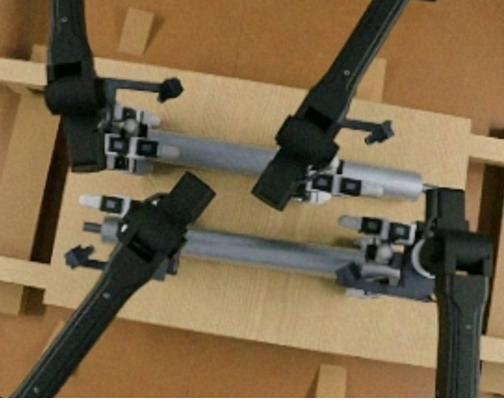

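Scaled by 3.150 from the camera's 896x504 image, which has a finer 1280x720 frame.

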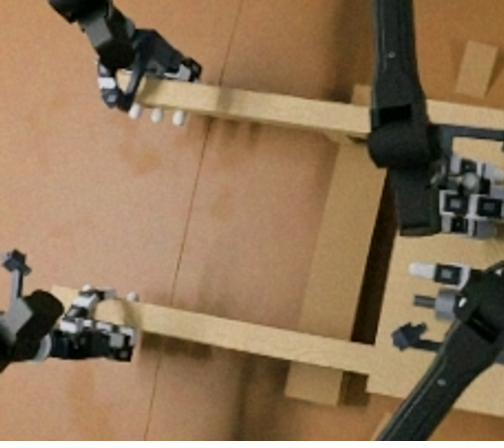

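Scaled by 3.150 from the camera's 896x504 image, which has a finer 1280x720 frame.

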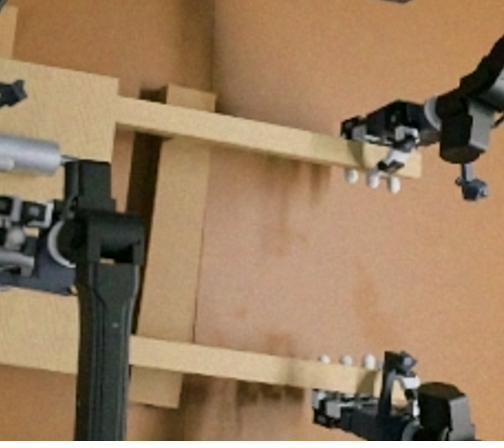

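Emit:
move(arm1={"joints":{"joint1_rad":-0.728,"joint2_rad":1.536,"joint3_rad":1.483,"joint4_rad":-1.111,"joint5_rad":0,"joint6_rad":-0.745},"min_time_s":3.5}, arm8={"joints":{"joint1_rad":0.758,"joint2_rad":1.588,"joint3_rad":1.415,"joint4_rad":-0.993,"joint5_rad":0,"joint6_rad":0.806},"min_time_s":3.5}, arm4={"joints":{"joint1_rad":0.206,"joint2_rad":1.23,"joint3_rad":0.905,"joint4_rad":-0.895,"joint5_rad":0,"joint6_rad":0.189},"min_time_s":3.5}, arm5={"joints":{"joint1_rad":-0.13,"joint2_rad":1.371,"joint3_rad":1.025,"joint4_rad":-0.886,"joint5_rad":0,"joint6_rad":-0.087},"min_time_s":3.5}, cameras=["cam_high"])

Emit:
zoom_image(camera="cam_high", region=[350, 180, 430, 310])

Emit:
zoom_image(camera="cam_high", region=[520, 210, 600, 340])

Emit:
zoom_image(camera="cam_high", region=[370, 180, 560, 330])

Scene clock: 861.63 s.
Joint torques (N m): arm1=[-2.32 -21.83 18.28 -0.59 -0.07 -0.09] | arm2=[1.26 -16.91 10.71 -0.01 -0.43 0.05] | arm3=[0.5 -12.4 11.07 0.21 -0.81 0.06] | arm4=[-3.78 -20.54 12.59 0.35 1.42 0.45] | arm5=[5.36 -25.82 10.84 -0.57 -0.99 -0.02] | arm6=[-0.97 -20.95 9.81 0.46 0.13 -0.18] | arm7=[0.32 -15.09 13.75 -0.66 0.06 0.14] | arm8=[2.73 -24.88 15.09 -0.43 -0.17 0.31]
Heat: arm1: hottest joint3_rad 70 °C; arm2: hottest joint3_rad 44 °C; arm3: hottest joint3_rad 45 °C; arm4: hottest joint3_rad 40 °C; arm5: hottest joint3_rad 49 °C; arm6: hottest joint3_rad 46 °C; arm7: hottest joint3_rad 59 °C; arm8: hottest joint3_rad 76 °C.
move: arm1 time_out; arm4 time_out; arm5 time_out; arm8 time_out
Joint velocities: within noise
arm1.joint_positions: joint1_rad=-0.690 joint2_rad=+1.669 joint3_rad=+1.357 joint4_rad=-1.072 joint5_rad=-0.002 joint6_rad=-0.726 hand_index_mcp=+0.863 hand_index_abd=-0.017 hand_index_pip=-0.848 hand_index_dip=+0.759 hand_middle_mcp=+0.832 hand_middle_abd=-0.001 hand_middle_pip=-0.870 hand_middle_dip=+0.753 hand_ring_mcp=+0.817 hand_ring_abd=-0.001 hand_ring_pip=-0.907 hand_ring_dip=+0.751 hand_thumb_cmc=-0.559 hand_thumb_axl=+0.697 hand_thumb_mcp=-0.216 hand_thumb_ipl=-0.298 hand_current_limit=+0.780 hand_speed=-0.600
arm1.joint_status: joint3_rad time_out (moved +0.056 of +0.182); the others done
arm1.hand_state: blocked,goal,blocked,blocked,blocked,goal,blocked,blocked,blocked,goal,blocked,blocked,goal,goal,blocked,blocked
arm1.index_mcp_current_ma: 278
arm1.index_abd_current_ma: -9
arm1.index_pip_current_ma: 434
arm1.index_dip_current_ma: 101
arm1.middle_mcp_current_ma: 158
arm1.middle_abd_current_ma: 0
arm1.middle_pip_current_ma: 333
arm1.middle_dip_current_ma: 86
arm1.ring_mcp_current_ma: 112
arm1.ring_abd_current_ma: 0
arm1.ring_pip_current_ma: 191
arm1.ring_dip_current_ma: 81
arm1.thumb_cmc_current_ma: 6
arm1.thumb_axl_current_ma: 18
arm1.thumb_mcp_current_ma: 156
arm1.thumb_ipl_current_ma: 83
arm1.hand_goal_index_mcp: 0.754
arm1.hand_goal_index_abd: 0.000
arm1.hand_goal_index_pip: -1.000
arm1.hand_goal_index_dip: 0.696
arm1.hand_goal_middle_mcp: 0.754
arm1.hand_goal_middle_abd: 0.000
arm1.hand_goal_middle_pip: -1.000
arm1.hand_goal_middle_dip: 0.696
arm1.hand_goal_ring_mcp: 0.754
arm1.hand_goal_ring_abd: 0.000
arm1.hand_goal_ring_pip: -1.000
arm1.hand_goal_ring_dip: 0.696
arm1.hand_goal_thumb_cmc: -0.570
arm1.hand_goal_thumb_axl: 0.678
arm1.hand_goal_thumb_mcp: -0.280
arm1.hand_goal_thumb_ipl: -0.340
arm1.on_its_own: joint3_rad reads +1.357 and still pushes toward +1.470 since a time_out
arm1.hand: x=+0.7797 y=+0.1608 z=+0.8691 quat_wxyz=(+0.064, +0.996, +0.013, -0.056) (m; scene frame)
arm1.hand_target: x=+0.7535 y=+0.1641 z=+1.0011 quat_wxyz=(+0.137, +0.982, +0.004, -0.128) (m; scene frame)
arm1.hand_status: not commanded
arm2, arm6, arm7: as last shown
arm2.joint_positions: joint1_rad=-0.495 joint2_rad=+2.018 joint3_rad=+2.211 joint4_rad=-1.669 joint5_rad=-0.004 joint6_rad=-2.056 hand_index_mcp=+0.342 hand_index_abd=+0.039 hand_index_pip=+0.574 hand_index_dip=+0.694 hand_middle_mcp=-0.466 hand_middle_abd=+0.000 hand_middle_pip=-0.735 hand_middle_dip=+0.696 hand_ring_mcp=+0.345 hand_ring_abd=-0.037 hand_ring_pip=+0.579 hand_ring_dip=+0.697 hand_thumb_cmc=-0.569 hand_thumb_axl=+0.677 hand_thumb_mcp=+0.224 hand_thumb_ipl=+0.168 hand_current_limit=-0.400 hand_speed=-0.600
arm2.ring_abd_current_ma: -13
arm2.hand: x=+0.1528 y=+0.0552 z=+1.0135 quat_wxyz=(+0.018, +0.712, +0.700, -0.041) (m; scene frame)
arm3.joint_positions: joint1_rad=+0.083 joint2_rad=+1.842 joint3_rad=+1.841 joint4_rad=-1.536 joint5_rad=+0.002 joint6_rad=-1.469 hand_index_mcp=+0.360 hand_index_abd=-0.134 hand_index_pip=+0.590 hand_index_dip=+0.705 hand_middle_mcp=-0.468 hand_middle_abd=+0.000 hand_middle_pip=-0.734 hand_middle_dip=+0.696 hand_ring_mcp=+0.356 hand_ring_abd=-0.162 hand_ring_pip=+0.582 hand_ring_dip=+0.695 hand_thumb_cmc=-0.569 hand_thumb_axl=+0.677 hand_thumb_mcp=+0.223 hand_thumb_ipl=+0.168 hand_current_limit=-0.400 hand_speed=-0.600
arm3.joint_status: not commanded
arm3.hand_state: blocked,goal,goal,goal,goal,goal,goal,goal,goal,blocked,goal,goal,goal,goal,goal,goal
arm3.index_mcp_current_ma: 7
arm3.index_abd_current_ma: 0
arm3.index_pip_current_ma: 3
arm3.index_dip_current_ma: 1
arm3.middle_mcp_current_ma: 2
arm3.middle_abd_current_ma: 0
arm3.middle_pip_current_ma: 0
arm3.middle_dip_current_ma: 0
arm3.ring_mcp_current_ma: 5
arm3.ring_abd_current_ma: -6
arm3.ring_pip_current_ma: 1
arm3.ring_dip_current_ma: 0
arm3.thumb_cmc_current_ma: 0
arm3.thumb_axl_current_ma: 0
arm3.thumb_mcp_current_ma: 0
arm3.thumb_ipl_current_ma: 0
arm3.hand_goal_index_mcp: 0.340
arm3.hand_goal_index_abd: -0.140
arm3.hand_goal_index_pip: 0.576
arm3.hand_goal_index_dip: 0.696
arm3.hand_goal_middle_mcp: -0.480
arm3.hand_goal_middle_abd: 0.000
arm3.hand_goal_middle_pip: -0.736
arm3.hand_goal_middle_dip: 0.696
arm3.hand_goal_ring_mcp: 0.340
arm3.hand_goal_ring_abd: -0.140
arm3.hand_goal_ring_pip: 0.576
arm3.hand_goal_ring_dip: 0.696
arm3.hand_goal_thumb_cmc: -0.570
arm3.hand_goal_thumb_axl: 0.678
arm3.hand_goal_thumb_mcp: 0.226
arm3.hand_goal_thumb_ipl: 0.168
arm3.hand: x=-0.2475 y=+0.0457 z=+1.0238 quat_wxyz=(+0.005, +0.717, +0.697, -0.012) (m; scene frame)
arm3.hand_target: x=-0.2320 y=+0.0441 z=+1.0099 quat_wxyz=(+0.000, +0.707, +0.707, +0.000) (m; scene frame)
arm3.hand_status: not commanded
arm4.joint_positions: joint1_rad=+0.249 joint2_rad=+1.363 joint3_rad=+0.864 joint4_rad=-0.878 joint5_rad=-0.035 joint6_rad=+0.141 hand_index_mcp=+0.833 hand_index_abd=+0.002 hand_index_pip=-0.887 hand_index_dip=+0.741 hand_middle_mcp=+0.852 hand_middle_abd=+0.001 hand_middle_pip=-0.864 hand_middle_dip=+0.763 hand_ring_mcp=+0.845 hand_ring_abd=+0.003 hand_ring_pip=-0.806 hand_ring_dip=+0.761 hand_thumb_cmc=-0.576 hand_thumb_axl=+0.668 hand_thumb_mcp=-0.229 hand_thumb_ipl=-0.303 hand_current_limit=+0.780 hand_speed=-0.600
arm4.joint_status: joint5_rad time_out (moved +0.000 of +0.035); joint6_rad time_out (moved -0.078 of -0.030); the others done
arm4.hand_state: blocked,goal,blocked,blocked,blocked,goal,blocked,blocked,blocked,goal,blocked,blocked,goal,goal,blocked,blocked
arm4.index_mcp_current_ma: 228
arm4.index_abd_current_ma: 1
arm4.index_pip_current_ma: 345
arm4.index_dip_current_ma: 92
arm4.middle_mcp_current_ma: 306
arm4.middle_abd_current_ma: 0
arm4.middle_pip_current_ma: 450
arm4.middle_dip_current_ma: 166
arm4.ring_mcp_current_ma: 277
arm4.ring_abd_current_ma: 2
arm4.ring_pip_current_ma: 490
arm4.ring_dip_current_ma: 158
arm4.thumb_cmc_current_ma: -5
arm4.thumb_axl_current_ma: -14
arm4.thumb_mcp_current_ma: 161
arm4.thumb_ipl_current_ma: 108
arm4.hand_goal_index_mcp: 0.754
arm4.hand_goal_index_abd: 0.000
arm4.hand_goal_index_pip: -1.000
arm4.hand_goal_index_dip: 0.696
arm4.hand_goal_middle_mcp: 0.754
arm4.hand_goal_middle_abd: 0.000
arm4.hand_goal_middle_pip: -1.000
arm4.hand_goal_middle_dip: 0.696
arm4.hand_goal_ring_mcp: 0.754
arm4.hand_goal_ring_abd: 0.000
arm4.hand_goal_ring_pip: -1.000
arm4.hand_goal_ring_dip: 0.696
arm4.hand_goal_thumb_cmc: -0.570
arm4.hand_goal_thumb_axl: 0.678
arm4.hand_goal_thumb_mcp: -0.280
arm4.hand_goal_thumb_ipl: -0.340
arm4.on_its_own: joint5_rad reads -0.035 and still pushes toward +0.000 since a time_out; joint6_rad reads +0.141 and still pushes toward +0.189 since a time_out
arm4.hand: x=-1.0631 y=+0.1891 z=+0.8865 quat_wxyz=(+0.097, +0.993, +0.052, +0.036) (m; scene frame)
arm4.hand_target: x=-1.0915 y=+0.1772 z=+0.9654 quat_wxyz=(+0.176, +0.984, +0.005, +0.034) (m; scene frame)
arm4.hand_status: not commanded
arm5.joint_positions: joint1_rad=-0.180 joint2_rad=+1.516 joint3_rad=+0.994 joint4_rad=-0.865 joint5_rad=+0.026 joint6_rad=-0.091 hand_index_mcp=+0.828 hand_index_abd=+0.000 hand_index_pip=-0.885 hand_index_dip=+0.745 hand_middle_mcp=+0.816 hand_middle_abd=-0.002 hand_middle_pip=-0.902 hand_middle_dip=+0.734 hand_ring_mcp=+0.810 hand_ring_abd=+0.000 hand_ring_pip=-0.917 hand_ring_dip=+0.723 hand_thumb_cmc=-0.563 hand_thumb_axl=+0.688 hand_thumb_mcp=-0.230 hand_thumb_ipl=-0.299 hand_current_limit=+0.780 hand_speed=-0.600
arm5.joint_status: joint1_rad time_out (moved +0.065 of +0.115); joint2_rad time_out (moved -0.021 of -0.165); the others done
arm5.hand_state: blocked,goal,blocked,blocked,blocked,goal,blocked,blocked,blocked,goal,blocked,blocked,goal,goal,blocked,blocked
arm5.index_mcp_current_ma: 329
arm5.index_abd_current_ma: 0
arm5.index_pip_current_ma: 489
arm5.index_dip_current_ma: 195
arm5.middle_mcp_current_ma: 269
arm5.middle_abd_current_ma: -4
arm5.middle_pip_current_ma: 422
arm5.middle_dip_current_ma: 146
arm5.ring_mcp_current_ma: 238
arm5.ring_abd_current_ma: -1
arm5.ring_pip_current_ma: 346
arm5.ring_dip_current_ma: 99
arm5.thumb_cmc_current_ma: 21
arm5.thumb_axl_current_ma: 39
arm5.thumb_mcp_current_ma: 266
arm5.thumb_ipl_current_ma: 222
arm5.hand_goal_index_mcp: 0.754
arm5.hand_goal_index_abd: 0.000
arm5.hand_goal_index_pip: -1.000
arm5.hand_goal_index_dip: 0.696
arm5.hand_goal_middle_mcp: 0.754
arm5.hand_goal_middle_abd: 0.000
arm5.hand_goal_middle_pip: -1.000
arm5.hand_goal_middle_dip: 0.696
arm5.hand_goal_ring_mcp: 0.754
arm5.hand_goal_ring_abd: 0.000
arm5.hand_goal_ring_pip: -1.000
arm5.hand_goal_ring_dip: 0.696
arm5.hand_goal_thumb_cmc: -0.570
arm5.hand_goal_thumb_axl: 0.678
arm5.hand_goal_thumb_mcp: -0.280
arm5.hand_goal_thumb_ipl: -0.340
arm5.on_its_own: joint1_rad reads -0.180 and still pushes toward -0.130 since a time_out; joint2_rad reads +1.516 and still pushes toward +1.371 since a time_out
arm5.hand: x=-1.0369 y=-0.1270 z=+0.8935 quat_wxyz=(+0.019, +0.030, +0.995, +0.094) (m; scene frame)
arm5.hand_target: x=-1.0659 y=-0.1171 z=+0.9795 quat_wxyz=(+0.010, +0.006, +0.985, +0.172) (m; scene frame)
arm5.hand_status: not commanded
arm6.joint_positions: joint1_rad=-0.423 joint2_rad=+2.086 joint3_rad=+2.094 joint4_rad=-1.593 joint5_rad=-0.011 joint6_rad=-1.977 hand_index_mcp=+0.312 hand_index_abd=-0.116 hand_index_pip=+0.557 hand_index_dip=+0.687 hand_middle_mcp=-0.467 hand_middle_abd=+0.000 hand_middle_pip=-0.735 hand_middle_dip=+0.696 hand_ring_mcp=+0.328 hand_ring_abd=-0.162 hand_ring_pip=+0.574 hand_ring_dip=+0.695 hand_thumb_cmc=-0.569 hand_thumb_axl=+0.677 hand_thumb_mcp=+0.223 hand_thumb_ipl=+0.168 hand_current_limit=-0.400 hand_speed=-0.600
arm6.index_mcp_current_ma: -61
arm6.index_abd_current_ma: 85
arm6.index_pip_current_ma: -34
arm6.index_dip_current_ma: -12
arm6.hand: x=-0.2093 y=-0.0436 z=+1.0020 quat_wxyz=(-0.012, -0.705, +0.709, +0.003) (m; scene frame)
arm7.joint_positions: joint1_rad=+0.232 joint2_rad=+1.939 joint3_rad=+2.027 joint4_rad=-1.654 joint5_rad=-0.015 joint6_rad=-1.315 hand_index_mcp=+0.325 hand_index_abd=-0.086 hand_index_pip=+0.565 hand_index_dip=+0.692 hand_middle_mcp=-0.469 hand_middle_abd=+0.001 hand_middle_pip=-0.735 hand_middle_dip=+0.696 hand_ring_mcp=+0.327 hand_ring_abd=-0.128 hand_ring_pip=+0.567 hand_ring_dip=+0.693 hand_thumb_cmc=-0.569 hand_thumb_axl=+0.677 hand_thumb_mcp=+0.224 hand_thumb_ipl=+0.168 hand_current_limit=-0.400 hand_speed=-0.600
arm7.index_mcp_current_ma: -14
arm7.index_abd_current_ma: 37
arm7.index_pip_current_ma: -8
arm7.ring_mcp_current_ma: -11
arm7.hand: x=+0.1391 y=-0.0531 z=+0.9946 quat_wxyz=(-0.003, -0.706, +0.708, +0.004) (m; scene frame)
arm7.hand_target: x=+0.1351 y=-0.0463 z=+0.9948 quat_wxyz=(+0.000, -0.707, +0.707, +0.001) (m; scene frame)
arm8.joint_positions: joint1_rad=+0.714 joint2_rad=+1.712 joint3_rad=+1.294 joint4_rad=-0.960 joint5_rad=+0.006 joint6_rad=+0.767 hand_index_mcp=+0.815 hand_index_abd=+0.001 hand_index_pip=-0.904 hand_index_dip=+0.731 hand_middle_mcp=+0.823 hand_middle_abd=+0.003 hand_middle_pip=-0.867 hand_middle_dip=+0.748 hand_ring_mcp=+0.832 hand_ring_abd=+0.009 hand_ring_pip=-0.808 hand_ring_dip=+0.743 hand_thumb_cmc=-0.578 hand_thumb_axl=+0.667 hand_thumb_mcp=-0.241 hand_thumb_ipl=-0.314 hand_current_limit=+0.780 hand_speed=-0.600
arm8.joint_status: joint3_rad time_out (moved +0.062 of +0.183); joint6_rad time_out (moved +0.041 of +0.080); the others done
arm8.hand_state: blocked,goal,blocked,blocked,blocked,goal,blocked,blocked,blocked,goal,blocked,blocked,goal,goal,blocked,blocked
arm8.index_mcp_current_ma: 199
arm8.index_abd_current_ma: 0
arm8.index_pip_current_ma: 333
arm8.index_dip_current_ma: 92
arm8.middle_mcp_current_ma: 233
arm8.middle_abd_current_ma: 4
arm8.middle_pip_current_ma: 490
arm8.middle_dip_current_ma: 153
arm8.ring_mcp_current_ma: 274
arm8.ring_abd_current_ma: 14
arm8.ring_pip_current_ma: 490
arm8.ring_dip_current_ma: 134
arm8.thumb_cmc_current_ma: -15
arm8.thumb_axl_current_ma: -27
arm8.thumb_mcp_current_ma: 146
arm8.thumb_ipl_current_ma: 89
arm8.hand_goal_index_mcp: 0.754
arm8.hand_goal_index_abd: 0.000
arm8.hand_goal_index_pip: -1.000
arm8.hand_goal_index_dip: 0.696
arm8.hand_goal_middle_mcp: 0.754
arm8.hand_goal_middle_abd: 0.000
arm8.hand_goal_middle_pip: -1.000
arm8.hand_goal_middle_dip: 0.696
arm8.hand_goal_ring_mcp: 0.754
arm8.hand_goal_ring_abd: 0.000
arm8.hand_goal_ring_pip: -1.000
arm8.hand_goal_ring_dip: 0.696
arm8.hand_goal_thumb_cmc: -0.570
arm8.hand_goal_thumb_axl: 0.678
arm8.hand_goal_thumb_mcp: -0.280
arm8.hand_goal_thumb_ipl: -0.340
arm8.on_its_own: joint3_rad reads +1.294 and still pushes toward +1.407 since a time_out; joint6_rad reads +0.767 and still pushes toward +0.806 since a time_out
arm8.hand: x=+0.7896 y=-0.1789 z=+0.8877 quat_wxyz=(-0.058, +0.001, +0.996, +0.073) (m; scene frame)
arm8.hand_target: x=+0.7511 y=-0.1784 z=+1.0071 quat_wxyz=(-0.136, -0.002, +0.981, +0.137) (m; scene frame)
arm8.hand_status: not commanded
pictures: cam_high

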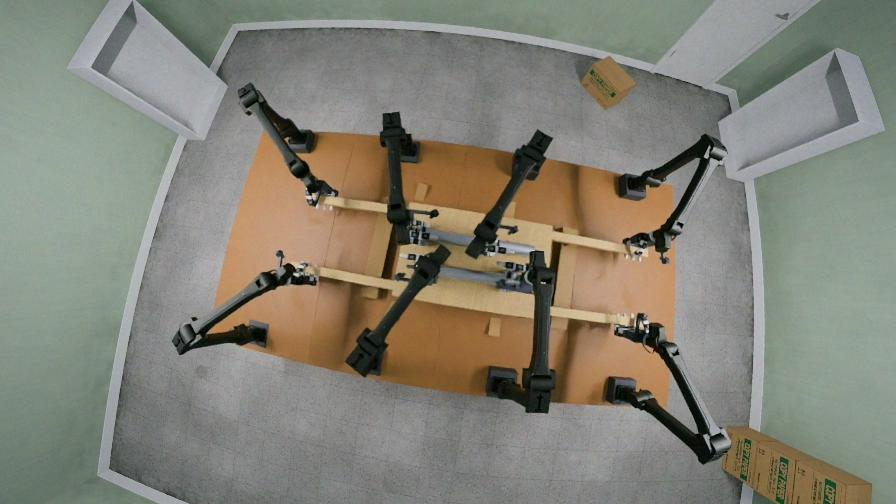

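Scaled by 3.877 from the camera's 896x504 image, which has a finer 1280x720 frame.

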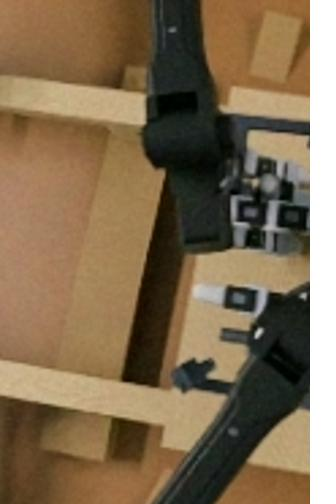

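Scaled by 3.877 from the camera's 896x504 image, which has a finer 1280x720 frame.

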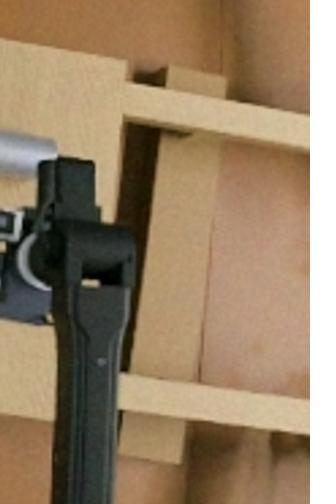

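Scaled by 2.653 from the camera's 896x504 image, which has a finer 1280x720 frame.

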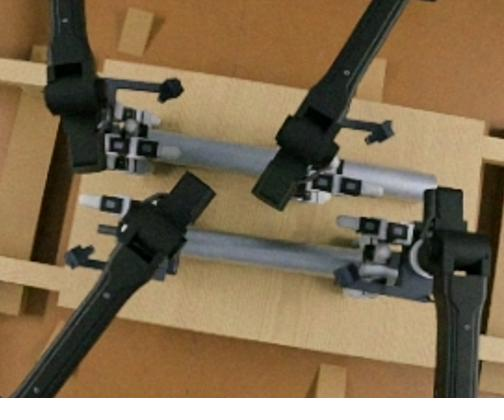

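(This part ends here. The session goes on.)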